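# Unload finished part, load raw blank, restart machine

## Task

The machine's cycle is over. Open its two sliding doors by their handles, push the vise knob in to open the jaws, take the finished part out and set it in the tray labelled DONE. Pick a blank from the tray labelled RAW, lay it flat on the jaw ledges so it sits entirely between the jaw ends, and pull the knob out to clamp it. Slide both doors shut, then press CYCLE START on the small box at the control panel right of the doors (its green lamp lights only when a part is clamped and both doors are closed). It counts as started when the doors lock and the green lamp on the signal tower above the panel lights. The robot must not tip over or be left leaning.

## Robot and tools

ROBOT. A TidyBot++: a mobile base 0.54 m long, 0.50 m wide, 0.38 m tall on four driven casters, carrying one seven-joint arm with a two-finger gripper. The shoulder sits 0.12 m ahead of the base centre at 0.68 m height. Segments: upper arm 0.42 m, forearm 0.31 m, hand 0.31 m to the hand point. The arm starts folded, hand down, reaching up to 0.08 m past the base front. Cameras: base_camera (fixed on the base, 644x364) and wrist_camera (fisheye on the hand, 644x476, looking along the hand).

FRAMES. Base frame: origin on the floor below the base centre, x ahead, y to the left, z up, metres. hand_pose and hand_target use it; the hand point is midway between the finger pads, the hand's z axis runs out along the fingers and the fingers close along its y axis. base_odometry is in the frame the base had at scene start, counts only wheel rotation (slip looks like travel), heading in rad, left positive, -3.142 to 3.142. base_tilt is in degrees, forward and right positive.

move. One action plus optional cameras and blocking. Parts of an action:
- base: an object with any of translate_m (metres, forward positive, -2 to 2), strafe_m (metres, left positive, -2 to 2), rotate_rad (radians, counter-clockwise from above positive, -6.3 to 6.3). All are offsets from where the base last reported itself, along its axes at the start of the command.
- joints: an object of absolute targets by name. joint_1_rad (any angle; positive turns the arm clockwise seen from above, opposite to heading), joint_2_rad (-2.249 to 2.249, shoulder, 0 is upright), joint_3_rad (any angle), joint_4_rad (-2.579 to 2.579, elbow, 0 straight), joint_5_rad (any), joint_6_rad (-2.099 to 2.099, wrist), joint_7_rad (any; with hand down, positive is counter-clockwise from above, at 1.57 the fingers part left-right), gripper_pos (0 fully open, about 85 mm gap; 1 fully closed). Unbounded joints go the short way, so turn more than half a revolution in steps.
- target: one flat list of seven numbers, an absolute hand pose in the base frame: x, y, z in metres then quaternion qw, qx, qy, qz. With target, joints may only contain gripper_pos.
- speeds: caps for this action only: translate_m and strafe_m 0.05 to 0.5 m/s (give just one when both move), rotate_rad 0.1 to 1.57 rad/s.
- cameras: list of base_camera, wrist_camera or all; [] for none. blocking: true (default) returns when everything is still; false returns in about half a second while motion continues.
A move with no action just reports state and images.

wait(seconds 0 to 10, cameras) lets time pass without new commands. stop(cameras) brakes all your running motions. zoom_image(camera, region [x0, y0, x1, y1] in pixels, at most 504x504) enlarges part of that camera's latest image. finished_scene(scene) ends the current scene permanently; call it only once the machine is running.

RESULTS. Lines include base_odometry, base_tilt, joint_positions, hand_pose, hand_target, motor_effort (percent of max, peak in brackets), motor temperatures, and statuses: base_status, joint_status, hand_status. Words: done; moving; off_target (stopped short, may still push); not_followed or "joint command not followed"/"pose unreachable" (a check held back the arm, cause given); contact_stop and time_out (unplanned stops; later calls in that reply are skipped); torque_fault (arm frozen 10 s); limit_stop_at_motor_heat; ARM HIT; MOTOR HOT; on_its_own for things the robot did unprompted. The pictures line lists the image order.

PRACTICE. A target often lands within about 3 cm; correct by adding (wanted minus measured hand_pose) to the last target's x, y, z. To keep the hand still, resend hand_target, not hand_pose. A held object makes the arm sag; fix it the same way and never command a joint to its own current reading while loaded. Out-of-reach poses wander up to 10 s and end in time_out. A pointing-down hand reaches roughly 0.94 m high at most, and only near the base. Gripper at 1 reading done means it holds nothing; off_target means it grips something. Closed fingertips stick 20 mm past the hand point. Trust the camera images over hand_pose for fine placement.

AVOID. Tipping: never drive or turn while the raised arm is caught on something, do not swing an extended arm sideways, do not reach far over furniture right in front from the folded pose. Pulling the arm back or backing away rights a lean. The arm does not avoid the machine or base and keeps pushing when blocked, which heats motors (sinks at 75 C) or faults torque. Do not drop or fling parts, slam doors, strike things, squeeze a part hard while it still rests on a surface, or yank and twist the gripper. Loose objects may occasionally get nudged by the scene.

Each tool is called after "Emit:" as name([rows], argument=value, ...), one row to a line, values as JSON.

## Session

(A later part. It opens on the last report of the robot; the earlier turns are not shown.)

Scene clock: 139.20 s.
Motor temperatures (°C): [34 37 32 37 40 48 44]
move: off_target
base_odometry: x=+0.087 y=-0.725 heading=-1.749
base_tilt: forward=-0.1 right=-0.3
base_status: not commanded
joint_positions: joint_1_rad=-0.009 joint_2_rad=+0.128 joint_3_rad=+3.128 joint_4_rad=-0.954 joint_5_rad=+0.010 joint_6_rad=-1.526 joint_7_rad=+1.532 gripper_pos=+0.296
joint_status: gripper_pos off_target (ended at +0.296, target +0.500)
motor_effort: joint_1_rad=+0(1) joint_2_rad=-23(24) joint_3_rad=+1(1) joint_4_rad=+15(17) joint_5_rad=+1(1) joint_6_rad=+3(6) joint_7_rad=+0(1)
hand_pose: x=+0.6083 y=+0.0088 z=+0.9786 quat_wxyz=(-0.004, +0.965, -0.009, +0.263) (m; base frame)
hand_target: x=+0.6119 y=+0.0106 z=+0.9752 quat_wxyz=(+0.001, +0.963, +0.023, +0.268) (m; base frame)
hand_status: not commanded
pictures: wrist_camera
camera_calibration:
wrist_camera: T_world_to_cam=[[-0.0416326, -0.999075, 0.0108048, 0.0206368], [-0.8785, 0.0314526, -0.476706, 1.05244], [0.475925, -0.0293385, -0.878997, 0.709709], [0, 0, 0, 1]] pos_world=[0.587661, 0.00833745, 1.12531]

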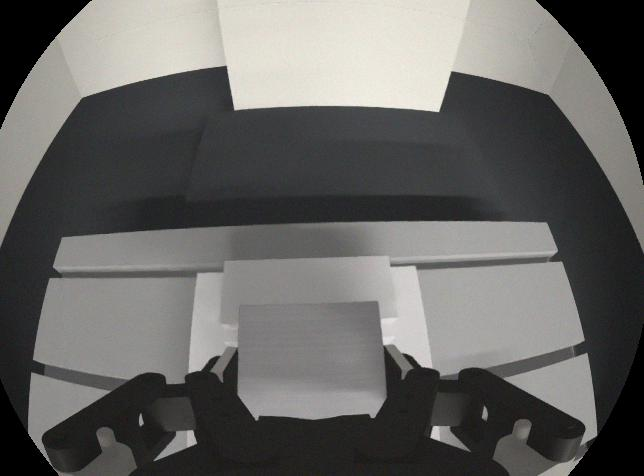

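Emit:
move(joints={"joint_2_rad":0.06,"joint_4_rad":-0.86,"joint_6_rad":-1.6}, cameras=["wrist_camera"])

Emit:
move(base={"translate_m":-0.6}, speeds={"translate_m":0.35}, cameras=[])

Emit:
move(base={"rotate_rad":3.1416}, speeds={"rotate_rad":0.9}, joints={"joint_2_rad":-0.3,"joint_4_rad":-1.0,"joint_6_rad":-1.3}, cameras=["wrist_camera"])

Scene clock: 144.93 s.
Motor temperatures (°C): [34 37 32 37 40 48 44]
move: off_target
base_odometry: x=+0.087 y=-0.725 heading=-1.749
base_tilt: forward=-0.1 right=-0.3
base_status: not commanded
joint_positions: joint_1_rad=-0.009 joint_2_rad=+0.087 joint_3_rad=+3.128 joint_4_rad=-0.902 joint_5_rad=+0.010 joint_6_rad=-1.560 joint_7_rad=+1.533 gripper_pos=+0.296
joint_status: joint_4_rad off_target (ended at -0.902, target -0.860); the others done
motor_effort: joint_1_rad=+0(0) joint_2_rad=-25(32) joint_3_rad=+1(1) joint_4_rad=+19(21) joint_5_rad=+0(1) joint_6_rad=+7(7) joint_7_rad=+0(1)
hand_pose: x=+0.5919 y=+0.0085 z=+1.0157 quat_wxyz=(-0.004, +0.956, -0.009, +0.292) (m; base frame)
hand_target: x=+0.5754 y=+0.0101 z=+1.0392 quat_wxyz=(+0.001, +0.952, +0.023, +0.306) (m; base frame)
hand_status: not commanded
pictures: wrist_camera
camera_calibration:
wrist_camera: T_world_to_cam=[[-0.0417982, -0.999096, 0.00778349, 0.0224902], [-0.848483, 0.0313815, -0.528292, 1.09029], [0.52757, -0.0286858, -0.849027, 0.689113], [0, 0, 0, 1]] pos_world=[0.562475, 0.00802272, 1.16089]

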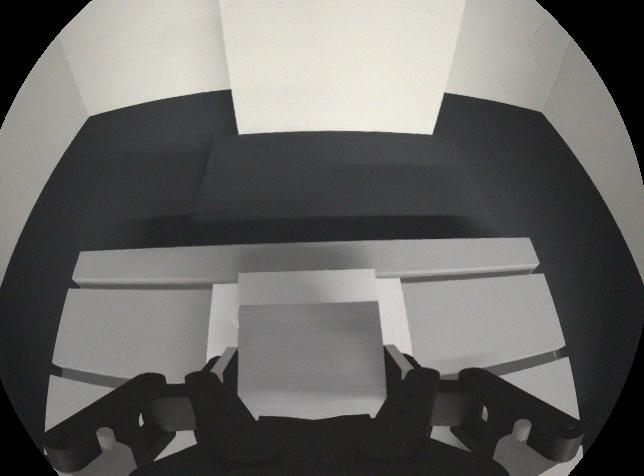

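Scene clock: 147.77 s.
Motor temperatures (°C): [34 37 32 37 40 48 44]
move: done
base_odometry: x=+0.193 y=-0.134 heading=-1.749
base_tilt: forward=-0.2 right=-0.3
base_status: done
joint_positions: joint_1_rad=-0.009 joint_2_rad=+0.079 joint_3_rad=+3.128 joint_4_rad=-0.901 joint_5_rad=+0.010 joint_6_rad=-1.562 joint_7_rad=+1.533 gripper_pos=+0.296
joint_status: not commanded
motor_effort: joint_1_rad=+0(1) joint_2_rad=-24(29) joint_3_rad=+1(2) joint_4_rad=+19(20) joint_5_rad=+0(1) joint_6_rad=+7(8) joint_7_rad=-1(1)
hand_pose: x=+0.5887 y=+0.0085 z=+1.0193 quat_wxyz=(-0.004, +0.955, -0.009, +0.295) (m; base frame)
hand_target: x=+0.5754 y=+0.0101 z=+1.0392 quat_wxyz=(+0.001, +0.952, +0.023, +0.306) (m; base frame)
hand_status: not commanded
pictures: none
No camera images: "cameras" was empty.

Scene clock: 152.10 s.
Motor temperatures (°C): [34 37 32 37 40 48 44]
move: off_target
base_odometry: x=+0.193 y=-0.134 heading=+1.393
base_tilt: forward=-0.1 right=-0.3
base_status: done
joint_positions: joint_1_rad=-0.009 joint_2_rad=-0.286 joint_3_rad=+3.128 joint_4_rad=-0.998 joint_5_rad=+0.010 joint_6_rad=-1.403 joint_7_rad=+1.533 gripper_pos=+0.296
joint_status: joint_6_rad off_target (ended at -1.403, target -1.300); the others done
motor_effort: joint_1_rad=+0(4) joint_2_rad=-9(28) joint_3_rad=+1(3) joint_4_rad=+18(20) joint_5_rad=+0(1) joint_6_rad=+10(11) joint_7_rad=+0(1)
hand_pose: x=+0.4719 y=+0.0078 z=+1.1622 quat_wxyz=(-0.008, +0.871, -0.008, +0.491) (m; base frame)
hand_target: x=+0.4800 y=+0.0097 z=+1.1946 quat_wxyz=(+0.004, +0.841, +0.021, +0.540) (m; base frame)
hand_status: not commanded
pictures: wrist_camera
camera_calibration:
wrist_camera: T_world_to_cam=[[-0.0394809, -0.999124, -0.0138392, 0.0396229], [-0.548336, 0.0332419, -0.835597, 1.28142], [0.835326, -0.0254016, -0.549169, 0.382992], [0, 0, 0, 1]] pos_world=[0.38429, 0.00672007, 1.28163]

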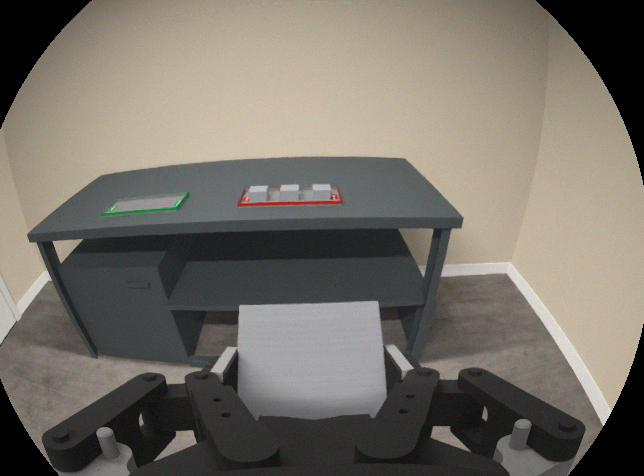

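Emit:
move(base={"rotate_rad":-0.03}, cameras=[])

Emit:
move(base={"translate_m":0.6,"strafe_m":0.75}, speeds={"translate_m":0.4}, cameras=["wrist_camera"])

Scene clock: 158.80 s.
Motor temperatures (°C): [34 37 32 37 40 48 44]
move: done
base_odometry: x=+0.193 y=-0.134 heading=+1.363
base_tilt: forward=-0.2 right=-0.3
base_status: done
joint_positions: joint_1_rad=-0.009 joint_2_rad=-0.286 joint_3_rad=+3.128 joint_4_rad=-0.998 joint_5_rad=+0.010 joint_6_rad=-1.403 joint_7_rad=+1.533 gripper_pos=+0.296
joint_status: not commanded
motor_effort: joint_1_rad=+0(1) joint_2_rad=-8(9) joint_3_rad=+2(3) joint_4_rad=+17(18) joint_5_rad=+0(1) joint_6_rad=+10(11) joint_7_rad=+0(1)
hand_pose: x=+0.4720 y=+0.0076 z=+1.1622 quat_wxyz=(-0.008, +0.871, -0.008, +0.491) (m; base frame)
hand_target: x=+0.4800 y=+0.0097 z=+1.1946 quat_wxyz=(+0.004, +0.841, +0.021, +0.540) (m; base frame)
hand_status: not commanded
pictures: none
No camera images: "cameras" was empty.

Scene clock: 162.27 s.
Motor temperatures (°C): [34 37 32 37 40 48 44]
move: done
base_odometry: x=-0.417 y=+0.608 heading=+1.363
base_tilt: forward=-0.2 right=-0.3
base_status: done
joint_positions: joint_1_rad=-0.009 joint_2_rad=-0.283 joint_3_rad=+3.129 joint_4_rad=-0.999 joint_5_rad=+0.010 joint_6_rad=-1.401 joint_7_rad=+1.533 gripper_pos=+0.296
joint_status: not commanded
motor_effort: joint_1_rad=+0(2) joint_2_rad=-9(12) joint_3_rad=+1(5) joint_4_rad=+17(19) joint_5_rad=+0(3) joint_6_rad=+10(12) joint_7_rad=-1(1)
hand_pose: x=+0.4735 y=+0.0075 z=+1.1614 quat_wxyz=(-0.008, +0.871, -0.008, +0.490) (m; base frame)
hand_target: x=+0.4800 y=+0.0097 z=+1.1946 quat_wxyz=(+0.004, +0.841, +0.021, +0.540) (m; base frame)
hand_status: not commanded
pictures: wrist_camera
camera_calibration:
wrist_camera: T_world_to_cam=[[-0.0400556, -0.999094, -0.0143857, 0.0403006], [-0.549265, 0.0340433, -0.834955, 1.28135], [0.834688, -0.0255431, -0.550131, 0.382683], [0, 0, 0, 1]] pos_world=[0.385993, 0.00641765, 1.28097]

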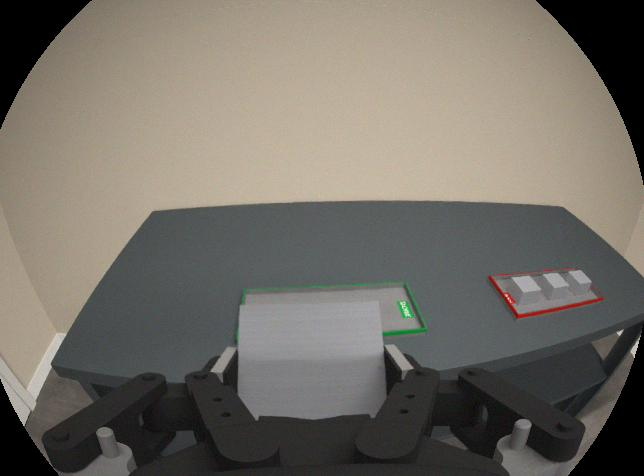

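Emit:
move(joints={"joint_2_rad":0.0,"joint_4_rad":-1.2,"joint_6_rad":-1.26}, base={"strafe_m":-0.03}, cameras=[])

Emit:
move(base={"translate_m":0.26}, speeds={"translate_m":0.3}, cameras=["wrist_camera"])

Scene clock: 177.03 s.
Motor temperatures (°C): [34 37 32 37 40 48 44]
move: done
base_odometry: x=-0.388 y=+0.601 heading=+1.363
base_tilt: forward=-0.1 right=-0.3
base_status: done
joint_positions: joint_1_rad=-0.009 joint_2_rad=+0.026 joint_3_rad=+3.129 joint_4_rad=-1.210 joint_5_rad=+0.010 joint_6_rad=-1.350 joint_7_rad=+1.533 gripper_pos=+0.296
joint_status: all done
motor_effort: joint_1_rad=+0(1) joint_2_rad=-24(31) joint_3_rad=+1(3) joint_4_rad=+21(24) joint_5_rad=+0(2) joint_6_rad=+7(12) joint_7_rad=+0(1)
hand_pose: x=+0.5907 y=+0.0083 z=+0.9413 quat_wxyz=(-0.003, +0.962, -0.008, +0.274) (m; base frame)
hand_target: x=+0.6079 y=+0.0109 z=+0.9747 quat_wxyz=(+0.002, +0.942, +0.023, +0.334) (m; base frame)
hand_status: not commanded
pictures: none
No camera images: "cameras" was empty.

Scene clock: 178.87 s.
Motor temperatures (°C): [34 37 32 37 40 48 44]
move: done
base_odometry: x=-0.334 y=+0.856 heading=+1.363
base_tilt: forward=-0.1 right=-0.3
base_status: done
joint_positions: joint_1_rad=-0.009 joint_2_rad=+0.023 joint_3_rad=+3.129 joint_4_rad=-1.210 joint_5_rad=+0.010 joint_6_rad=-1.345 joint_7_rad=+1.533 gripper_pos=+0.296
joint_status: not commanded
motor_effort: joint_1_rad=+0(1) joint_2_rad=-24(28) joint_3_rad=+1(2) joint_4_rad=+20(21) joint_5_rad=+0(1) joint_6_rad=+7(7) joint_7_rad=-1(1)
hand_pose: x=+0.5913 y=+0.0083 z=+0.9433 quat_wxyz=(-0.003, +0.961, -0.008, +0.278) (m; base frame)
hand_target: x=+0.6079 y=+0.0109 z=+0.9747 quat_wxyz=(+0.002, +0.942, +0.023, +0.334) (m; base frame)
hand_status: not commanded
pictures: wrist_camera
camera_calibration:
wrist_camera: T_world_to_cam=[[-0.0409991, -0.999099, 0.010998, 0.0192948], [-0.863804, 0.0299109, -0.502939, 1.03675], [0.502156, -0.0301201, -0.864252, 0.657364], [0, 0, 0, 1]] pos_world=[0.566241, 0.00806718, 1.08934]

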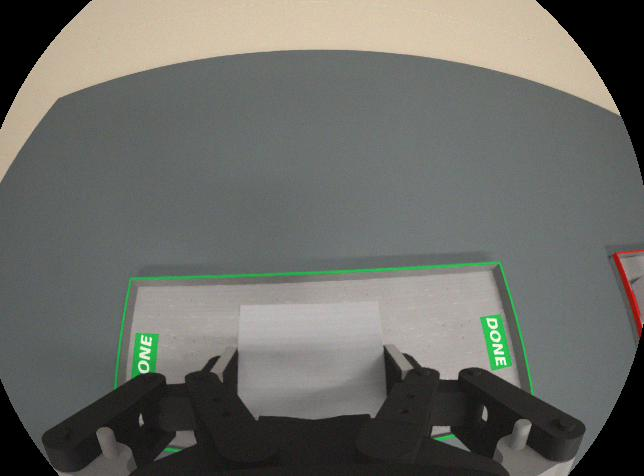

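Emit:
move(joints={"joint_2_rad":0.05,"joint_4_rad":-1.29,"joint_6_rad":-1.19}, base={"translate_m":0.02}, cameras=["wrist_camera"])

Emit:
move(joints={"joint_2_rad":0.06,"joint_4_rad":-1.325,"joint_6_rad":-1.15}, cameras=["wrist_camera"])

Scene clock: 186.87 s.
Motor temperatures (°C): [34 37 32 37 40 48 44]
move: done
base_odometry: x=-0.330 y=+0.876 heading=+1.363
base_tilt: forward=-0.1 right=-0.3
base_status: done
joint_positions: joint_1_rad=-0.009 joint_2_rad=+0.075 joint_3_rad=+3.129 joint_4_rad=-1.294 joint_5_rad=+0.010 joint_6_rad=-1.276 joint_7_rad=+1.533 gripper_pos=+0.296
joint_status: all done
motor_effort: joint_1_rad=+0(1) joint_2_rad=-27(30) joint_3_rad=+1(2) joint_4_rad=+21(23) joint_5_rad=+0(1) joint_6_rad=+6(7) joint_7_rad=+0(1)
hand_pose: x=+0.6065 y=+0.0086 z=+0.8905 quat_wxyz=(-0.003, +0.969, -0.008, +0.246) (m; base frame)
hand_target: x=+0.6246 y=+0.0111 z=+0.9191 quat_wxyz=(+0.001, +0.953, +0.023, +0.301) (m; base frame)
hand_status: not commanded
pictures: wrist_camera
camera_calibration:
wrist_camera: T_world_to_cam=[[-0.0394791, -0.999113, 0.0146472, 0.0165695], [-0.895555, 0.0288777, -0.444013, 0.990147], [0.443197, -0.0306467, -0.8959, 0.668064], [0, 0, 0, 1]] pos_world=[0.591301, 0.00843554, 1.03791]

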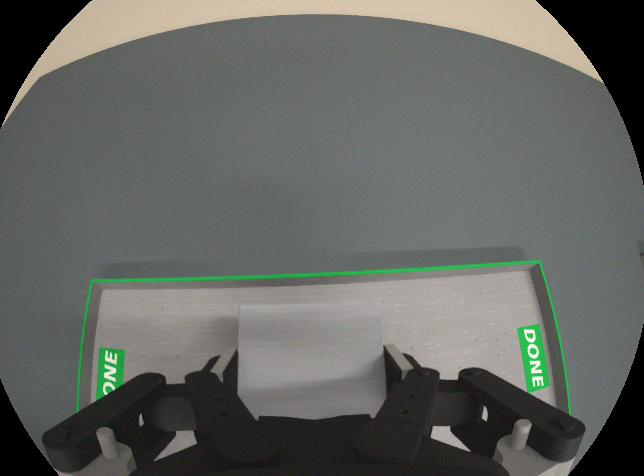

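Scene clock: 187.53 s.
Motor temperatures (°C): [34 37 32 37 40 48 44]
move: done
base_odometry: x=-0.330 y=+0.876 heading=+1.363
base_tilt: forward=-0.1 right=-0.3
base_status: not commanded
joint_positions: joint_1_rad=-0.009 joint_2_rad=+0.076 joint_3_rad=+3.129 joint_4_rad=-1.324 joint_5_rad=+0.010 joint_6_rad=-1.236 joint_7_rad=+1.533 gripper_pos=+0.296
joint_status: all done
motor_effort: joint_1_rad=+0(0) joint_2_rad=-27(28) joint_3_rad=+1(1) joint_4_rad=+21(22) joint_5_rad=+0(1) joint_6_rad=+6(6) joint_7_rad=+0(1)
hand_pose: x=+0.6113 y=+0.0087 z=+0.8820 quat_wxyz=(-0.003, +0.968, -0.008, +0.250) (m; base frame)
hand_target: x=+0.6304 y=+0.0112 z=+0.9041 quat_wxyz=(+0.001, +0.954, +0.023, +0.299) (m; base frame)
hand_status: not commanded
pictures: wrist_camera
camera_calibration:
wrist_camera: T_world_to_cam=[[-0.0392268, -0.99913, 0.0141868, 0.0172739], [-0.891749, 0.0285983, -0.451625, 0.995004], [0.450826, -0.0303669, -0.892095, 0.650356], [0, 0, 0, 1]] pos_world=[0.594774, 0.00855281, 1.0293]

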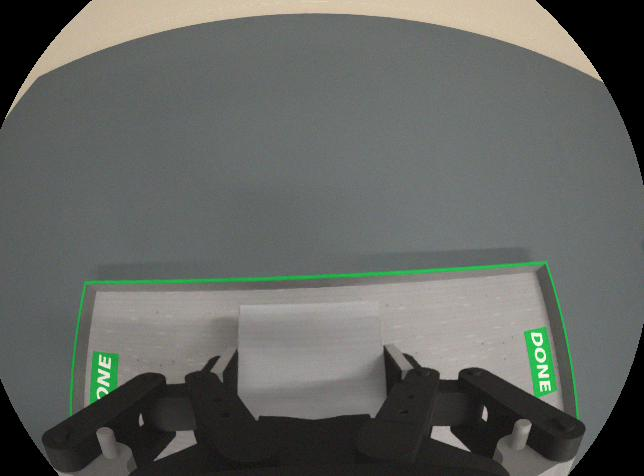

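Continue down.

Emit:
move(joints={"joint_2_rad":0.07,"joint_4_rad":-1.35,"joint_6_rad":-1.135}, cameras=[])

Emit:
move(joints={"joint_2_rad":0.08,"joint_4_rad":-1.37,"joint_6_rad":-1.125}, cameras=[])

Emit:
move(joints={"joint_2_rad":0.09,"joint_4_rad":-1.39,"joint_6_rad":-1.115}, cameras=["wrist_camera"])

Scene clock: 191.83 s.
Motor temperatures (°C): [34 37 32 37 40 48 44]
move: done
base_odometry: x=-0.330 y=+0.876 heading=+1.363
base_tilt: forward=-0.1 right=-0.3
base_status: not commanded
joint_positions: joint_1_rad=-0.009 joint_2_rad=+0.080 joint_3_rad=+3.129 joint_4_rad=-1.348 joint_5_rad=+0.010 joint_6_rad=-1.221 joint_7_rad=+1.533 gripper_pos=+0.296
joint_status: all done
motor_effort: joint_1_rad=+0(0) joint_2_rad=-27(28) joint_3_rad=+1(1) joint_4_rad=+21(23) joint_5_rad=+0(1) joint_6_rad=+5(7) joint_7_rad=-1(1)
hand_pose: x=+0.6108 y=+0.0087 z=+0.8716 quat_wxyz=(-0.003, +0.970, -0.008, +0.244) (m; base frame)
hand_target: x=+0.6313 y=+0.0112 z=+0.8895 quat_wxyz=(+0.001, +0.957, +0.023, +0.289) (m; base frame)
hand_status: not commanded
pictures: none
No camera images: "cameras" was empty.

Scene clock: 192.53 s.
Motor temperatures (°C): [34 37 32 37 40 48 44]
move: done
base_odometry: x=-0.330 y=+0.876 heading=+1.363
base_tilt: forward=-0.1 right=-0.3
base_status: not commanded
joint_positions: joint_1_rad=-0.009 joint_2_rad=+0.088 joint_3_rad=+3.129 joint_4_rad=-1.367 joint_5_rad=+0.010 joint_6_rad=-1.211 joint_7_rad=+1.533 gripper_pos=+0.296
joint_status: all done
motor_effort: joint_1_rad=+0(0) joint_2_rad=-27(28) joint_3_rad=+1(1) joint_4_rad=+21(22) joint_5_rad=+0(1) joint_6_rad=+5(7) joint_7_rad=-1(1)
hand_pose: x=+0.6105 y=+0.0087 z=+0.8606 quat_wxyz=(-0.003, +0.972, -0.008, +0.236) (m; base frame)
hand_target: x=+0.6315 y=+0.0112 z=+0.8765 quat_wxyz=(+0.001, +0.960, +0.023, +0.280) (m; base frame)
hand_status: not commanded
pictures: none
No camera images: "cameras" was empty.

Scene clock: 193.10 s.
Motor temperatures (°C): [34 37 32 37 40 48 44]
move: done
base_odometry: x=-0.330 y=+0.876 heading=+1.363
base_tilt: forward=-0.2 right=-0.3
base_status: not commanded
joint_positions: joint_1_rad=-0.009 joint_2_rad=+0.088 joint_3_rad=+3.129 joint_4_rad=-1.373 joint_5_rad=+0.010 joint_6_rad=-1.197 joint_7_rad=+1.533 gripper_pos=+0.296
joint_status: all done
motor_effort: joint_1_rad=+0(1) joint_2_rad=-22(27) joint_3_rad=+1(1) joint_4_rad=+18(21) joint_5_rad=+1(1) joint_6_rad=+5(6) joint_7_rad=+0(1)
hand_pose: x=+0.6129 y=+0.0088 z=+0.8597 quat_wxyz=(-0.003, +0.971, -0.008, +0.239) (m; base frame)
hand_target: x=+0.6314 y=+0.0112 z=+0.8634 quat_wxyz=(+0.001, +0.963, +0.023, +0.270) (m; base frame)
hand_status: not commanded
pictures: wrist_camera
camera_calibration:
wrist_camera: T_world_to_cam=[[-0.0385228, -0.99914, 0.0153659, 0.0162783], [-0.901098, 0.0280881, -0.432705, 0.975865], [0.431901, -0.0305152, -0.901404, 0.649277], [0, 0, 0, 1]] pos_world=[0.599553, 0.00866696, 1.00727]

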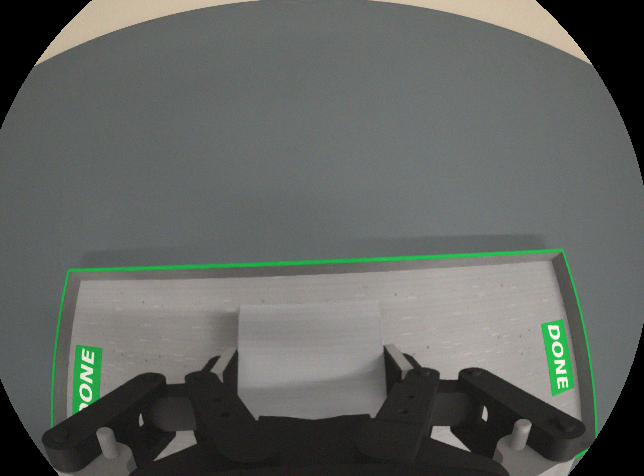

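Emit:
move(joints={"gripper_pos":0.15}, cameras=[])

Emit:
move(joints={"joint_2_rad":0.0,"joint_4_rad":-1.2,"joint_6_rad":-1.26}, cameras=["wrist_camera"])

Emit:
move(base={"translate_m":-0.2}, joints={"joint_2_rad":-0.3,"joint_4_rad":-1.0,"joint_6_rad":-1.5,"gripper_pos":0}, cameras=[])

Emit:
move(base={"strafe_m":-0.66}, cameras=["wrist_camera"])

Scene clock: 198.13 s.
Motor temperatures (°C): [34 37 32 37 40 48 44]
move: done
base_odometry: x=-0.330 y=+0.876 heading=+1.363
base_tilt: forward=-0.1 right=-0.3
base_status: not commanded
joint_positions: joint_1_rad=-0.009 joint_2_rad=+0.088 joint_3_rad=+3.129 joint_4_rad=-1.374 joint_5_rad=+0.010 joint_6_rad=-1.186 joint_7_rad=+1.533 gripper_pos=+0.150
joint_status: all done
motor_effort: joint_1_rad=+0(0) joint_2_rad=-24(26) joint_3_rad=+1(1) joint_4_rad=+18(21) joint_5_rad=+0(1) joint_6_rad=+4(5) joint_7_rad=+0(1)
hand_pose: x=+0.6157 y=+0.0088 z=+0.8606 quat_wxyz=(-0.003, +0.970, -0.007, +0.244) (m; base frame)
hand_target: x=+0.6314 y=+0.0112 z=+0.8634 quat_wxyz=(+0.001, +0.963, +0.023, +0.270) (m; base frame)
hand_status: not commanded
pictures: none
No camera images: "cameras" was empty.

Scene clock: 199.33 s.
Motor temperatures (°C): [34 37 32 37 40 48 44]
move: done
base_odometry: x=-0.330 y=+0.876 heading=+1.363
base_tilt: forward=-0.1 right=-0.3
base_status: not commanded
joint_positions: joint_1_rad=-0.009 joint_2_rad=+0.000 joint_3_rad=+3.129 joint_4_rad=-1.217 joint_5_rad=+0.010 joint_6_rad=-1.204 joint_7_rad=+1.533 gripper_pos=+0.150
joint_status: all done
motor_effort: joint_1_rad=+0(0) joint_2_rad=-20(26) joint_3_rad=+1(1) joint_4_rad=+17(20) joint_5_rad=+0(0) joint_6_rad=+5(6) joint_7_rad=+0(1)
hand_pose: x=+0.6192 y=+0.0091 z=+0.9779 quat_wxyz=(-0.005, +0.936, -0.008, +0.353) (m; base frame)
hand_target: x=+0.6079 y=+0.0109 z=+0.9747 quat_wxyz=(+0.002, +0.942, +0.023, +0.334) (m; base frame)
hand_status: not commanded
pictures: wrist_camera
camera_calibration:
wrist_camera: T_world_to_cam=[[-0.0407365, -0.999168, 0.00191689, 0.0295675], [-0.773802, 0.0303344, -0.6327, 1.14935], [0.632116, -0.0272573, -0.774394, 0.504931], [0, 0, 0, 1]] pos_world=[0.571395, 0.00844119, 1.11815]

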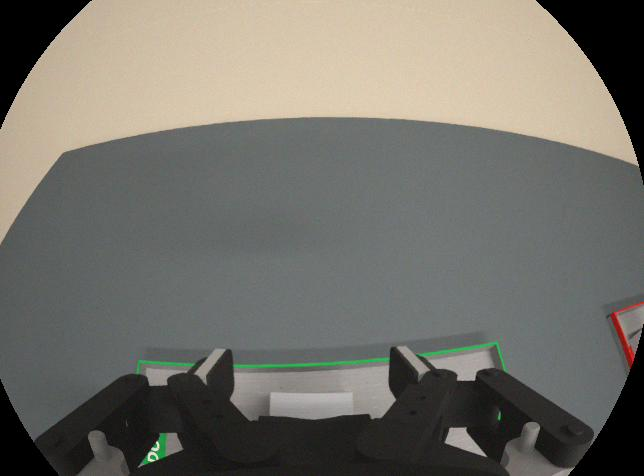

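Scene clock: 201.20 s.
Motor temperatures (°C): [34 37 32 37 40 48 44]
move: done
base_odometry: x=-0.371 y=+0.680 heading=+1.363
base_tilt: forward=-0.2 right=-0.3
base_status: done
joint_positions: joint_1_rad=-0.009 joint_2_rad=-0.305 joint_3_rad=+3.129 joint_4_rad=-1.009 joint_5_rad=+0.010 joint_6_rad=-1.437 joint_7_rad=+1.533 gripper_pos=+0.000
joint_status: all done
motor_effort: joint_1_rad=+0(2) joint_2_rad=-5(27) joint_3_rad=+1(4) joint_4_rad=+14(20) joint_5_rad=+0(1) joint_6_rad=+7(8) joint_7_rad=+0(1)
hand_pose: x=+0.4577 y=+0.0072 z=+1.1548 quat_wxyz=(-0.008, +0.877, -0.008, +0.480) (m; base frame)
hand_target: x=+0.4487 y=+0.0090 z=+1.1410 quat_wxyz=(+0.004, +0.891, +0.022, +0.454) (m; base frame)
hand_status: not commanded
pictures: none
No camera images: "cameras" was empty.

Scene clock: 203.87 s.
Motor temperatures (°C): [34 37 32 37 40 48 44]
move: done
base_odometry: x=+0.275 y=+0.544 heading=+1.363
base_tilt: forward=-0.1 right=-0.3
base_status: done
joint_positions: joint_1_rad=-0.009 joint_2_rad=-0.305 joint_3_rad=+3.129 joint_4_rad=-1.009 joint_5_rad=+0.009 joint_6_rad=-1.438 joint_7_rad=+1.533 gripper_pos=+0.000
joint_status: not commanded
motor_effort: joint_1_rad=+0(1) joint_2_rad=-5(6) joint_3_rad=+1(4) joint_4_rad=+14(15) joint_5_rad=+0(2) joint_6_rad=+6(8) joint_7_rad=+0(1)
hand_pose: x=+0.4575 y=+0.0072 z=+1.1545 quat_wxyz=(-0.008, +0.878, -0.008, +0.479) (m; base frame)
hand_target: x=+0.4487 y=+0.0090 z=+1.1410 quat_wxyz=(+0.004, +0.891, +0.022, +0.454) (m; base frame)
hand_status: not commanded
pictures: wrist_camera
camera_calibration:
wrist_camera: T_world_to_cam=[[-0.0406939, -0.999084, -0.0132724, 0.0382986], [-0.57031, 0.0341323, -0.82072, 1.26001], [0.820421, -0.0258289, -0.571176, 0.423032], [0, 0, 0, 1]] pos_world=[0.373092, 0.00618278, 1.27625]

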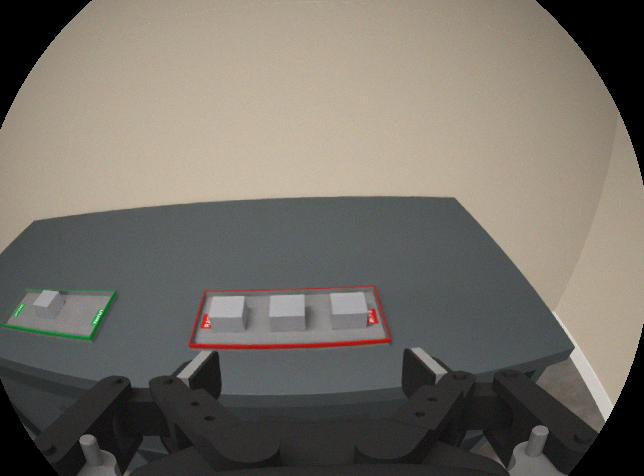

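Emit:
move(joints={"joint_2_rad":0.0,"joint_4_rad":-1.2,"joint_6_rad":-1.4,"gripper_pos":0.08}, base={"strafe_m":0.034}, cameras=[])

Emit:
move(base={"translate_m":0.188}, speeds={"translate_m":0.3}, cameras=["wrist_camera"])

Scene clock: 213.37 s.
Motor temperatures (°C): [34 37 32 37 40 48 44]
move: done
base_odometry: x=+0.241 y=+0.551 heading=+1.363
base_tilt: forward=-0.1 right=-0.3
base_status: done
joint_positions: joint_1_rad=-0.009 joint_2_rad=+0.006 joint_3_rad=+3.129 joint_4_rad=-1.187 joint_5_rad=+0.009 joint_6_rad=-1.439 joint_7_rad=+1.533 gripper_pos=+0.080
joint_status: all done
motor_effort: joint_1_rad=+0(1) joint_2_rad=-20(25) joint_3_rad=+1(4) joint_4_rad=+16(19) joint_5_rad=+0(1) joint_6_rad=+4(8) joint_7_rad=+0(1)
hand_pose: x=+0.5654 y=+0.0080 z=+0.9472 quat_wxyz=(-0.003, +0.968, -0.008, +0.253) (m; base frame)
hand_target: x=+0.5723 y=+0.0102 z=+0.9497 quat_wxyz=(+0.001, +0.963, +0.023, +0.268) (m; base frame)
hand_status: not commanded
pictures: none
No camera images: "cameras" was empty.

Scene clock: 214.93 s.
Motor temperatures (°C): [34 37 32 37 40 48 44]
move: done
base_odometry: x=+0.280 y=+0.735 heading=+1.363
base_tilt: forward=-0.1 right=-0.3
base_status: done
joint_positions: joint_1_rad=-0.009 joint_2_rad=+0.007 joint_3_rad=+3.129 joint_4_rad=-1.187 joint_5_rad=+0.009 joint_6_rad=-1.439 joint_7_rad=+1.533 gripper_pos=+0.080
joint_status: not commanded
motor_effort: joint_1_rad=+0(0) joint_2_rad=-18(22) joint_3_rad=+1(1) joint_4_rad=+17(17) joint_5_rad=+0(0) joint_6_rad=+4(5) joint_7_rad=-1(1)
hand_pose: x=+0.5658 y=+0.0080 z=+0.9464 quat_wxyz=(-0.003, +0.968, -0.008, +0.252) (m; base frame)
hand_target: x=+0.5723 y=+0.0102 z=+0.9497 quat_wxyz=(+0.001, +0.963, +0.023, +0.268) (m; base frame)
hand_status: not commanded
pictures: wrist_camera
camera_calibration:
wrist_camera: T_world_to_cam=[[-0.0408058, -0.999072, 0.0138035, 0.015141], [-0.889837, 0.0300538, -0.455287, 0.98593], [0.454449, -0.0308612, -0.890238, 0.724424], [0, 0, 0, 1]] pos_world=[0.548722, 0.00785256, 1.09358]

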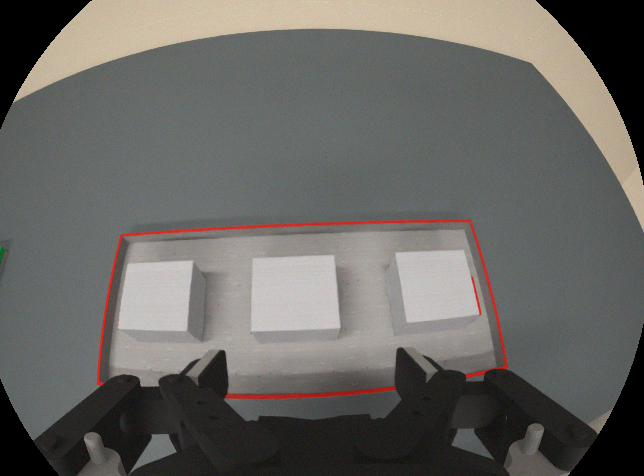

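Emit:
move(base={"translate_m":0.021,"strafe_m":0.009}, joints={"joint_2_rad":0.05,"joint_4_rad":-1.29,"joint_6_rad":-1.19}, cameras=["wrist_camera"])

Emit:
zoom_image(camera="wrist_camera", region=[100, 200, 540, 460])

Scene clock: 221.20 s.
Motor temperatures (°C): [34 37 32 37 40 48 44]
move: done
base_odometry: x=+0.276 y=+0.758 heading=+1.362
base_tilt: forward=-0.1 right=-0.3
base_status: done
joint_positions: joint_1_rad=-0.009 joint_2_rad=+0.054 joint_3_rad=+3.129 joint_4_rad=-1.271 joint_5_rad=+0.009 joint_6_rad=-1.261 joint_7_rad=+1.533 gripper_pos=+0.080
joint_status: all done
motor_effort: joint_1_rad=+0(2) joint_2_rad=-22(25) joint_3_rad=+1(2) joint_4_rad=+18(19) joint_5_rad=+0(1) joint_6_rad=+4(6) joint_7_rad=+0(1)
hand_pose: x=+0.6107 y=+0.0089 z=+0.9138 quat_wxyz=(-0.004, +0.962, -0.008, +0.274) (m; base frame)
hand_target: x=+0.6246 y=+0.0111 z=+0.9191 quat_wxyz=(+0.001, +0.953, +0.023, +0.301) (m; base frame)
hand_status: not commanded
pictures: wrist_camera
camera_calibration:
wrist_camera: T_world_to_cam=[[-0.0398403, -0.999147, 0.0108598, 0.0204495], [-0.867778, 0.02921, -0.496092, 1.0348], [0.495352, -0.0291883, -0.868202, 0.629977], [0, 0, 0, 1]] pos_world=[0.586732, 0.00859349, 1.06008]

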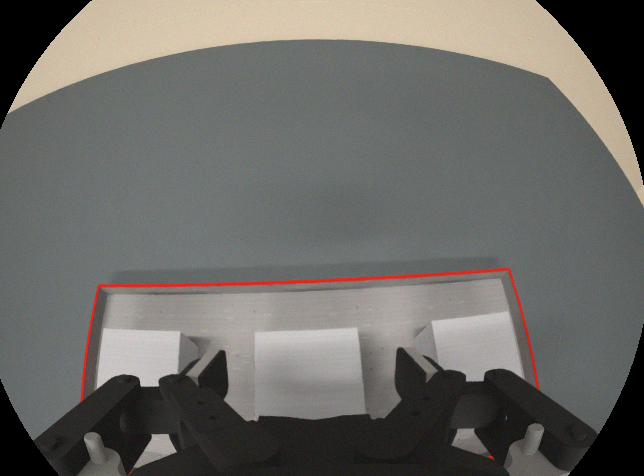

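Scaled by 1.145.

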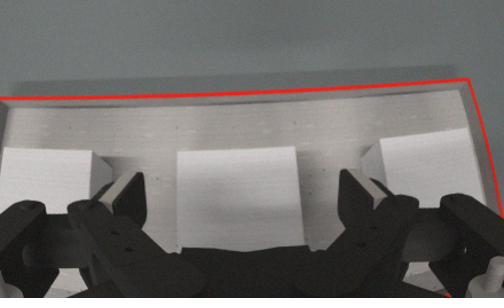

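Emit:
move(joints={"joint_2_rad":0.07,"joint_4_rad":-1.34,"joint_6_rad":-1.15,"gripper_pos":0.13}, base={"strafe_m":0.003}, cameras=["wrist_camera"])

Scene clock: 224.83 s.
Motor temperatures (°C): [34 37 32 37 40 48 44]
move: done
base_odometry: x=+0.273 y=+0.758 heading=+1.362
base_tilt: forward=-0.1 right=-0.3
base_status: done
joint_positions: joint_1_rad=-0.009 joint_2_rad=+0.063 joint_3_rad=+3.129 joint_4_rad=-1.319 joint_5_rad=+0.009 joint_6_rad=-1.223 joint_7_rad=+1.533 gripper_pos=+0.130
joint_status: all done
motor_effort: joint_1_rad=+0(3) joint_2_rad=-22(23) joint_3_rad=+1(4) joint_4_rad=+18(19) joint_5_rad=+0(1) joint_6_rad=+4(5) joint_7_rad=+0(1)
hand_pose: x=+0.6132 y=+0.0091 z=+0.8933 quat_wxyz=(-0.004, +0.964, -0.008, +0.265) (m; base frame)
hand_target: x=+0.6295 y=+0.0112 z=+0.8918 quat_wxyz=(+0.001, +0.958, +0.023, +0.287) (m; base frame)
hand_status: not commanded
pictures: wrist_camera
camera_calibration:
wrist_camera: T_world_to_cam=[[-0.0390713, -0.999165, 0.0119413, 0.0195149], [-0.876685, 0.0285427, -0.480217, 1.01809], [0.479475, -0.0292315, -0.877069, 0.628583], [0, 0, 0, 1]] pos_world=[0.591914, 0.00881407, 1.03998]

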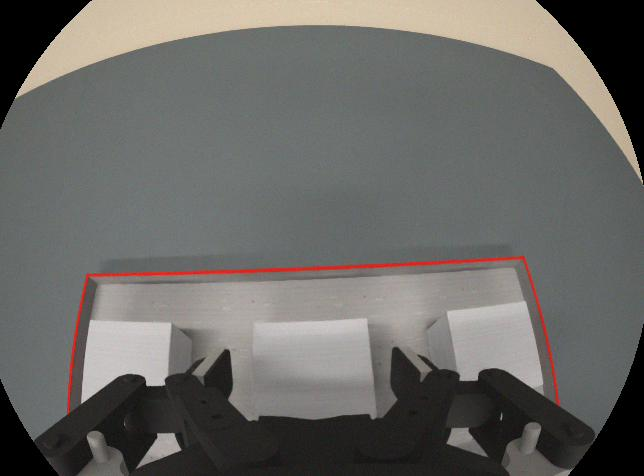

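Emit:
move(joints={"joint_2_rad":0.09,"joint_4_rad":-1.39,"joint_6_rad":-1.125}, cameras=["wrist_camera"])

Scene clock: 228.57 s.
Motor temperatures (°C): [34 37 32 37 40 48 44]
move: done
base_odometry: x=+0.273 y=+0.758 heading=+1.362
base_tilt: forward=-0.1 right=-0.3
base_status: not commanded
joint_positions: joint_1_rad=-0.009 joint_2_rad=+0.080 joint_3_rad=+3.129 joint_4_rad=-1.369 joint_5_rad=+0.009 joint_6_rad=-1.198 joint_7_rad=+1.533 gripper_pos=+0.130
joint_status: all done
motor_effort: joint_1_rad=+0(1) joint_2_rad=-22(24) joint_3_rad=+1(1) joint_4_rad=+18(20) joint_5_rad=+0(0) joint_6_rad=+3(4) joint_7_rad=+0(1)
hand_pose: x=+0.6122 y=+0.0091 z=+0.8655 quat_wxyz=(-0.003, +0.969, -0.007, +0.245) (m; base frame)
hand_target: x=+0.6288 y=+0.0112 z=+0.8618 quat_wxyz=(+0.001, +0.964, +0.023, +0.265) (m; base frame)
hand_status: not commanded
pictures: wrist_camera
camera_calibration:
wrist_camera: T_world_to_cam=[[-0.0382665, -0.999165, 0.0143033, 0.017254], [-0.896165, 0.0279824, -0.442837, 0.983487], [0.442068, -0.0297639, -0.896488, 0.644337], [0, 0, 0, 1]] pos_world=[0.597186, 0.00889725, 1.01292]

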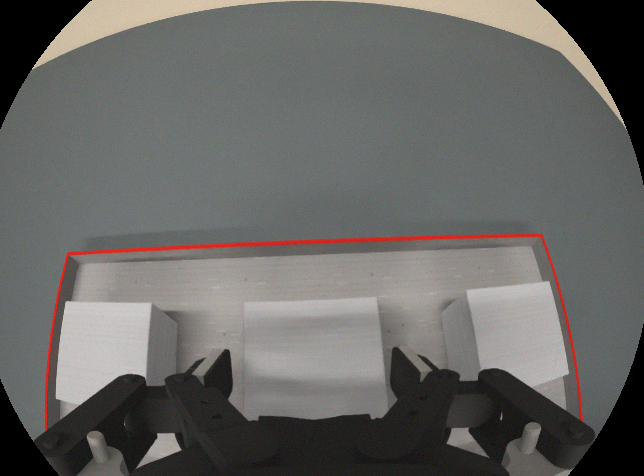

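Emit:
move(joints={"gripper_pos":0.5}, cameras=[])

Emit:
move(joints={"joint_2_rad":0.0,"joint_4_rad":-1.18,"joint_6_rad":-1.26}, cameras=["wrist_camera"])

Emit:
move(base={"translate_m":-0.5}, speeds={"translate_m":0.4}, cameras=[])

Emit:
move(base={"rotate_rad":-3.11}, speeds={"rotate_rad":0.9}, joints={"joint_2_rad":0.06,"joint_4_rad":-0.85,"joint_6_rad":-1.55}, cameras=["wrist_camera"])

Scene clock: 233.60 s.
Motor temperatures (°C): [34 37 32 37 40 48 44]
move: off_target
base_odometry: x=+0.273 y=+0.758 heading=+1.362
base_tilt: forward=-0.1 right=-0.3
base_status: not commanded
joint_positions: joint_1_rad=-0.009 joint_2_rad=+0.078 joint_3_rad=+3.129 joint_4_rad=-1.370 joint_5_rad=+0.009 joint_6_rad=-1.197 joint_7_rad=+1.533 gripper_pos=+0.309
joint_status: gripper_pos off_target (ended at +0.309, target +0.500)
motor_effort: joint_1_rad=-1(2) joint_2_rad=-22(25) joint_3_rad=+0(1) joint_4_rad=+17(20) joint_5_rad=+0(1) joint_6_rad=+4(6) joint_7_rad=+0(1)
hand_pose: x=+0.6120 y=+0.0091 z=+0.8665 quat_wxyz=(-0.003, +0.969, -0.007, +0.246) (m; base frame)
hand_target: x=+0.6288 y=+0.0112 z=+0.8618 quat_wxyz=(+0.001, +0.964, +0.023, +0.265) (m; base frame)
hand_status: not commanded
pictures: none
No camera images: "cameras" was empty.

Scene clock: 234.87 s.
Motor temperatures (°C): [34 37 32 37 40 48 44]
move: done
base_odometry: x=+0.273 y=+0.758 heading=+1.362
base_tilt: forward=-0.1 right=-0.3
base_status: not commanded
joint_positions: joint_1_rad=-0.009 joint_2_rad=+0.022 joint_3_rad=+3.129 joint_4_rad=-1.217 joint_5_rad=+0.009 joint_6_rad=-1.219 joint_7_rad=+1.533 gripper_pos=+0.309
joint_status: all done
motor_effort: joint_1_rad=+0(1) joint_2_rad=-25(31) joint_3_rad=+1(1) joint_4_rad=+21(24) joint_5_rad=+0(1) joint_6_rad=+8(8) joint_7_rad=+0(1)
hand_pose: x=+0.6216 y=+0.0094 z=+0.9635 quat_wxyz=(-0.005, +0.942, -0.008, +0.335) (m; base frame)
hand_target: x=+0.6103 y=+0.0110 z=+0.9845 quat_wxyz=(+0.002, +0.939, +0.023, +0.344) (m; base frame)
hand_status: not commanded
pictures: wrist_camera
camera_calibration:
wrist_camera: T_world_to_cam=[[-0.0402282, -0.999184, 0.00349396, 0.0281511], [-0.79736, 0.0299948, -0.602758, 1.12795], [0.602162, -0.0270338, -0.797916, 0.533552], [0, 0, 0, 1]] pos_world=[0.579233, 0.00871936, 1.10551]

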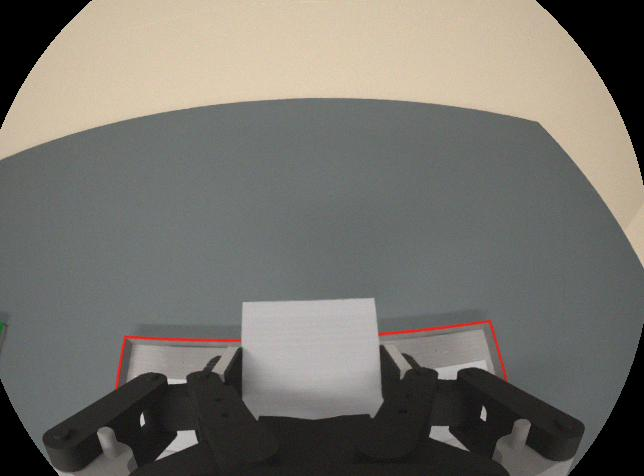

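Scene clock: 237.27 s.
Motor temperatures (°C): [34 37 32 37 40 48 44]
move: done
base_odometry: x=+0.170 y=+0.269 heading=+1.362
base_tilt: forward=-0.1 right=-0.3
base_status: done
joint_positions: joint_1_rad=-0.009 joint_2_rad=+0.020 joint_3_rad=+3.129 joint_4_rad=-1.217 joint_5_rad=+0.009 joint_6_rad=-1.223 joint_7_rad=+1.533 gripper_pos=+0.309
joint_status: not commanded
motor_effort: joint_1_rad=+0(1) joint_2_rad=-25(29) joint_3_rad=+1(2) joint_4_rad=+21(22) joint_5_rad=+0(1) joint_6_rad=+8(9) joint_7_rad=+0(1)
hand_pose: x=+0.6203 y=+0.0094 z=+0.9634 quat_wxyz=(-0.005, +0.943, -0.008, +0.334) (m; base frame)
hand_target: x=+0.6103 y=+0.0110 z=+0.9845 quat_wxyz=(+0.002, +0.939, +0.023, +0.344) (m; base frame)
hand_status: not commanded
pictures: none
No camera images: "cameras" was empty.

Scene clock: 241.57 s.
Motor temperatures (°C): [34 37 32 37 40 48 44]
move: off_target
base_odometry: x=+0.170 y=+0.269 heading=-1.748
base_tilt: forward=-0.1 right=-0.3
base_status: done
joint_positions: joint_1_rad=-0.009 joint_2_rad=+0.072 joint_3_rad=+3.129 joint_4_rad=-0.894 joint_5_rad=+0.009 joint_6_rad=-1.506 joint_7_rad=+1.533 gripper_pos=+0.309
joint_status: joint_4_rad off_target (ended at -0.894, target -0.850); the others done
motor_effort: joint_1_rad=+0(3) joint_2_rad=-24(27) joint_3_rad=+1(4) joint_4_rad=+20(22) joint_5_rad=+0(2) joint_6_rad=+8(10) joint_7_rad=+0(1)
hand_pose: x=+0.6007 y=+0.0085 z=+1.0365 quat_wxyz=(-0.006, +0.944, -0.009, +0.329) (m; base frame)
hand_target: x=+0.5883 y=+0.0103 z=+1.0530 quat_wxyz=(+0.001, +0.942, +0.023, +0.334) (m; base frame)
hand_status: not commanded
pictures: wrist_camera
camera_calibration:
wrist_camera: T_world_to_cam=[[-0.0425478, -0.999091, 0.00245351, 0.0286685], [-0.805158, 0.0328347, -0.59215, 1.14891], [0.591532, -0.0271701, -0.805824, 0.61891], [0, 0, 0, 1]] pos_world=[0.56017, 0.00773419, 1.17899]

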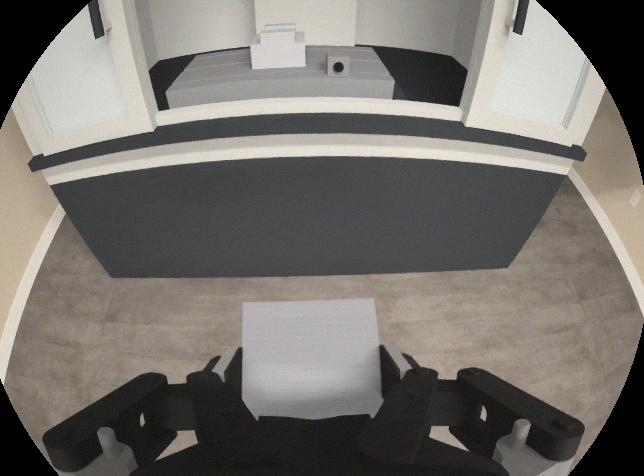

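Emit:
move(base={"strafe_m": 0.095}, speeds={"strafe_m": 0.3}, cameras=[])

Emit:
move(base={"translate_m": 0.9}, speeds={"translate_m": 0.3})

Scene clock: 267.47 s.
Motor temperatures (°C): [34 37 32 37 40 48 44]
move: done
base_odometry: x=+0.263 y=+0.252 heading=-1.748
base_tilt: forward=-0.1 right=-0.3
base_status: done
joint_positions: joint_1_rad=-0.012 joint_2_rad=+0.072 joint_3_rad=+3.129 joint_4_rad=-0.894 joint_5_rad=+0.009 joint_6_rad=-1.507 joint_7_rad=+1.533 gripper_pos=+0.309
joint_status: not commanded
motor_effort: joint_1_rad=+0(3) joint_2_rad=-25(25) joint_3_rad=+1(4) joint_4_rad=+19(19) joint_5_rad=+1(2) joint_6_rad=+8(8) joint_7_rad=+0(1)
hand_pose: x=+0.6004 y=+0.0101 z=+1.0363 quat_wxyz=(-0.006, +0.944, -0.008, +0.328) (m; base frame)
hand_target: x=+0.5883 y=+0.0103 z=+1.0530 quat_wxyz=(+0.001, +0.942, +0.023, +0.334) (m; base frame)
hand_status: not commanded
pictures: none
No camera images: "cameras" was empty.

Scene clock: 271.43 s.
Motor temperatures (°C): [34 37 32 38 40 48 44]
move: done
base_odometry: x=+0.104 y=-0.634 heading=-1.748
base_tilt: forward=-0.1 right=-0.3
base_status: done
joint_positions: joint_1_rad=-0.012 joint_2_rad=+0.082 joint_3_rad=+3.129 joint_4_rad=-0.892 joint_5_rad=+0.009 joint_6_rad=-1.511 joint_7_rad=+1.533 gripper_pos=+0.309
joint_status: not commanded
motor_effort: joint_1_rad=+0(1) joint_2_rad=-25(28) joint_3_rad=+1(2) joint_4_rad=+19(20) joint_5_rad=+0(1) joint_6_rad=+7(9) joint_7_rad=+0(1)
hand_pose: x=+0.6032 y=+0.0101 z=+1.0311 quat_wxyz=(-0.006, +0.947, -0.008, +0.322) (m; base frame)
hand_target: x=+0.5883 y=+0.0103 z=+1.0530 quat_wxyz=(+0.001, +0.942, +0.023, +0.334) (m; base frame)
hand_status: not commanded
pictures: base_camera, wrist_camera
camera_calibration:
wrist_camera: T_world_to_cam=[[-0.0393344, -0.999221, 0.00309857, 0.0277486], [-0.813621, 0.0302278, -0.580609, 1.1409], [0.580063, -0.025359, -0.814177, 0.628643], [0, 0, 0, 1]] pos_world=[0.564699, 0.00918189, 1.17416]

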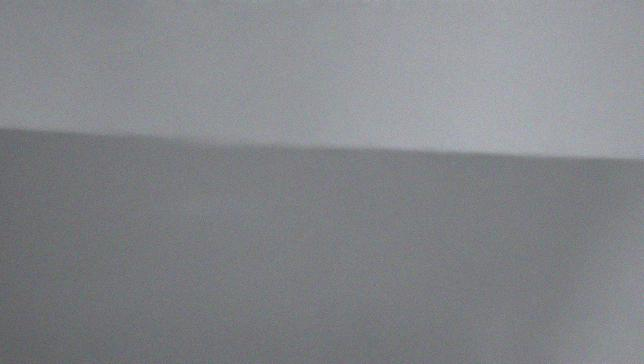

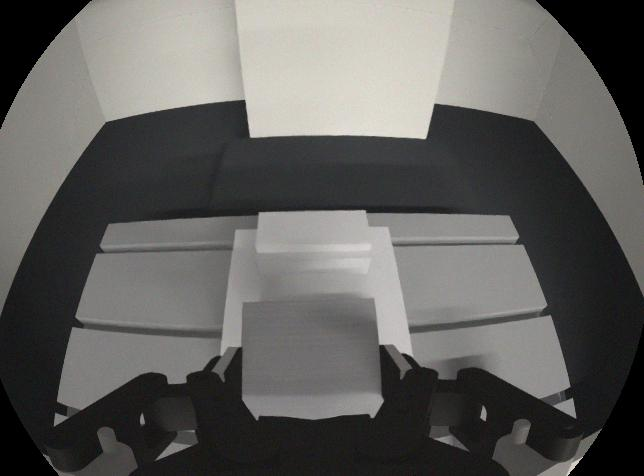

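Emit:
move(base={"translate_m": 0.0925}, speeds={"translate_m": 0.2}, joints={"joint_1_rad": -0.01, "joint_2_rad": 0.06, "joint_4_rad": -0.86, "joint_6_rad": -1.6}, cameras=[])

Emit:
move(joints={"joint_1_rad": -0.01, "joint_2_rad": 0.09, "joint_4_rad": -0.92, "joint_6_rad": -1.55})

Scene clock: 278.07 s.
Motor temperatures (°C): [34 37 32 38 40 48 44]
move: done
base_odometry: x=+0.088 y=-0.725 heading=-1.748
base_tilt: forward=-0.1 right=-0.3
base_status: done
joint_positions: joint_1_rad=-0.012 joint_2_rad=+0.086 joint_3_rad=+3.129 joint_4_rad=-0.892 joint_5_rad=+0.009 joint_6_rad=-1.571 joint_7_rad=+1.533 gripper_pos=+0.309
joint_status: all done
motor_effort: joint_1_rad=+0(2) joint_2_rad=-24(29) joint_3_rad=+1(2) joint_4_rad=+19(20) joint_5_rad=+0(1) joint_6_rad=+7(9) joint_7_rad=-1(1)
hand_pose: x=+0.5894 y=+0.0098 z=+1.0186 quat_wxyz=(-0.005, +0.956, -0.008, +0.292) (m; base frame)
hand_target: x=+0.5754 y=+0.0101 z=+1.0392 quat_wxyz=(+0.001, +0.952, +0.023, +0.306) (m; base frame)
hand_status: not commanded
pictures: none
No camera images: "cameras" was empty.

Scene clock: 278.93 s.
Motor temperatures (°C): [34 37 32 38 40 48 44]
move: done
base_odometry: x=+0.088 y=-0.725 heading=-1.748
base_tilt: forward=-0.1 right=-0.3
base_status: not commanded
joint_positions: joint_1_rad=-0.012 joint_2_rad=+0.100 joint_3_rad=+3.129 joint_4_rad=-0.921 joint_5_rad=+0.009 joint_6_rad=-1.571 joint_7_rad=+1.533 gripper_pos=+0.309
joint_status: all done
motor_effort: joint_1_rad=+0(1) joint_2_rad=-26(27) joint_3_rad=+1(1) joint_4_rad=+19(20) joint_5_rad=+0(0) joint_6_rad=+6(9) joint_7_rad=+0(1)
hand_pose: x=+0.5916 y=+0.0098 z=+0.9992 quat_wxyz=(-0.005, +0.962, -0.008, +0.271) (m; base frame)
hand_target: x=+0.5938 y=+0.0104 z=+1.0080 quat_wxyz=(+0.001, +0.958, +0.023, +0.287) (m; base frame)
hand_status: not commanded
pictures: base_camera, wrist_camera
camera_calibration:
wrist_camera: T_world_to_cam=[[-0.0390255, -0.999194, 0.00936837, 0.0206057], [-0.870622, 0.0293996, -0.491072, 1.05726], [0.490401, -0.0273206, -0.871068, 0.719282], [0, 0, 0, 1]] pos_world=[0.568545, 0.0091572, 1.14554]

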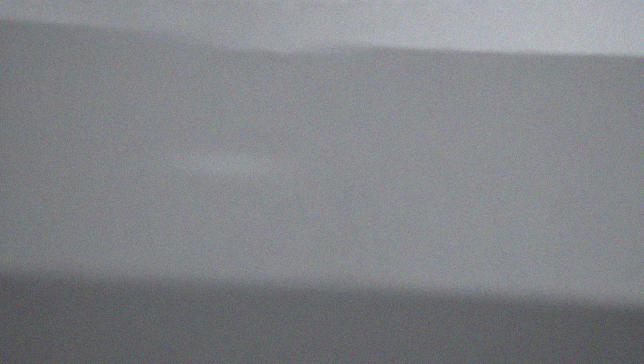

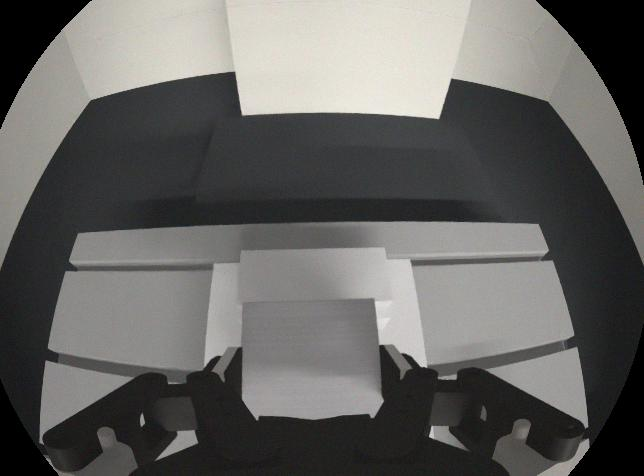

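Emit:
move(joints={"joint_1_rad": -0.01, "joint_2_rad": 0.11, "joint_4_rad": -0.945, "joint_6_rad": -1.47}, cameras=["wrist_camera"])

Emit:
move(joints={"joint_1_rad": -0.01, "joint_2_rad": 0.12, "joint_4_rad": -0.965, "joint_6_rad": -1.47}, cameras=["wrist_camera"])

Scene clock: 283.77 s.
Motor temperatures (°C): [34 37 32 38 40 48 44]
move: done
base_odometry: x=+0.088 y=-0.725 heading=-1.748
base_tilt: forward=-0.1 right=-0.3
base_status: not commanded
joint_positions: joint_1_rad=-0.012 joint_2_rad=+0.112 joint_3_rad=+3.129 joint_4_rad=-0.936 joint_5_rad=+0.009 joint_6_rad=-1.525 joint_7_rad=+1.533 gripper_pos=+0.309
joint_status: all done
motor_effort: joint_1_rad=+0(1) joint_2_rad=-24(27) joint_3_rad=+1(1) joint_4_rad=+17(20) joint_5_rad=+0(1) joint_6_rad=+6(8) joint_7_rad=+0(1)
hand_pose: x=+0.6057 y=+0.0101 z=+0.9943 quat_wxyz=(-0.005, +0.960, -0.008, +0.280) (m; base frame)
hand_target: x=+0.6184 y=+0.0108 z=+1.0011 quat_wxyz=(+0.001, +0.953, +0.023, +0.303) (m; base frame)
hand_status: not commanded
pictures: wrist_camera
camera_calibration:
wrist_camera: T_world_to_cam=[[-0.0388695, -0.99921, 0.008276, 0.0224958], [-0.86155, 0.0293167, -0.506826, 1.0773], [0.506183, -0.0268302, -0.862009, 0.689565], [0, 0, 0, 1]] pos_world=[0.579973, 0.00939648, 1.14023]

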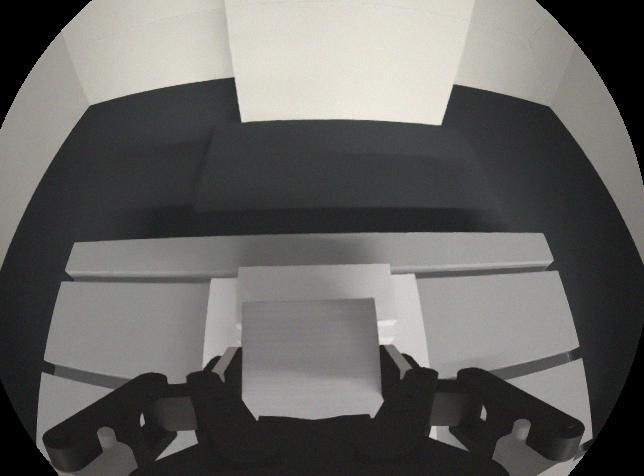

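Scene clock: 284.33 s.
Motor temperatures (°C): [34 37 32 38 40 48 44]
move: done
base_odometry: x=+0.088 y=-0.725 heading=-1.748
base_tilt: forward=-0.1 right=-0.3
base_status: not commanded
joint_positions: joint_1_rad=-0.012 joint_2_rad=+0.112 joint_3_rad=+3.129 joint_4_rad=-0.938 joint_5_rad=+0.009 joint_6_rad=-1.525 joint_7_rad=+1.533 gripper_pos=+0.309
joint_status: all done
motor_effort: joint_1_rad=+0(1) joint_2_rad=-19(22) joint_3_rad=+1(1) joint_4_rad=+14(17) joint_5_rad=+0(0) joint_6_rad=+4(7) joint_7_rad=-1(1)
hand_pose: x=+0.6055 y=+0.0101 z=+0.9939 quat_wxyz=(-0.005, +0.960, -0.008, +0.280) (m; base frame)
hand_target: x=+0.6194 y=+0.0108 z=+0.9871 quat_wxyz=(+0.001, +0.957, +0.023, +0.289) (m; base frame)
hand_status: not commanded
pictures: wrist_camera
camera_calibration:
wrist_camera: T_world_to_cam=[[-0.0388599, -0.99921, 0.00833082, 0.0224287], [-0.861949, 0.0293018, -0.506148, 1.07651], [0.505504, -0.0268496, -0.862406, 0.690138], [0, 0, 0, 1]] pos_world=[0.579898, 0.00939731, 1.13987]

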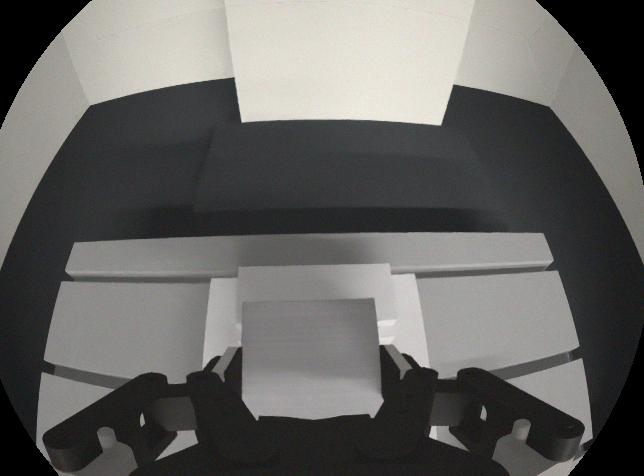

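Emit:
zoom_image(camera="wrist_camera", region=[180, 220, 460, 440])

Scaled by 1.800.

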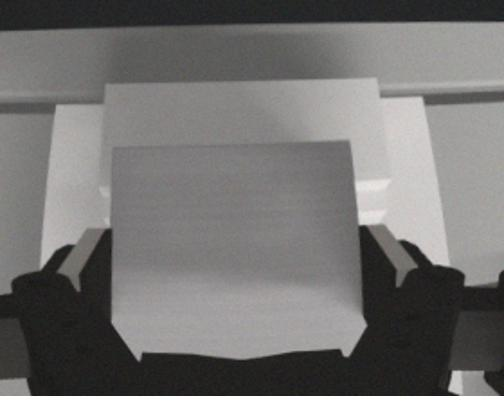

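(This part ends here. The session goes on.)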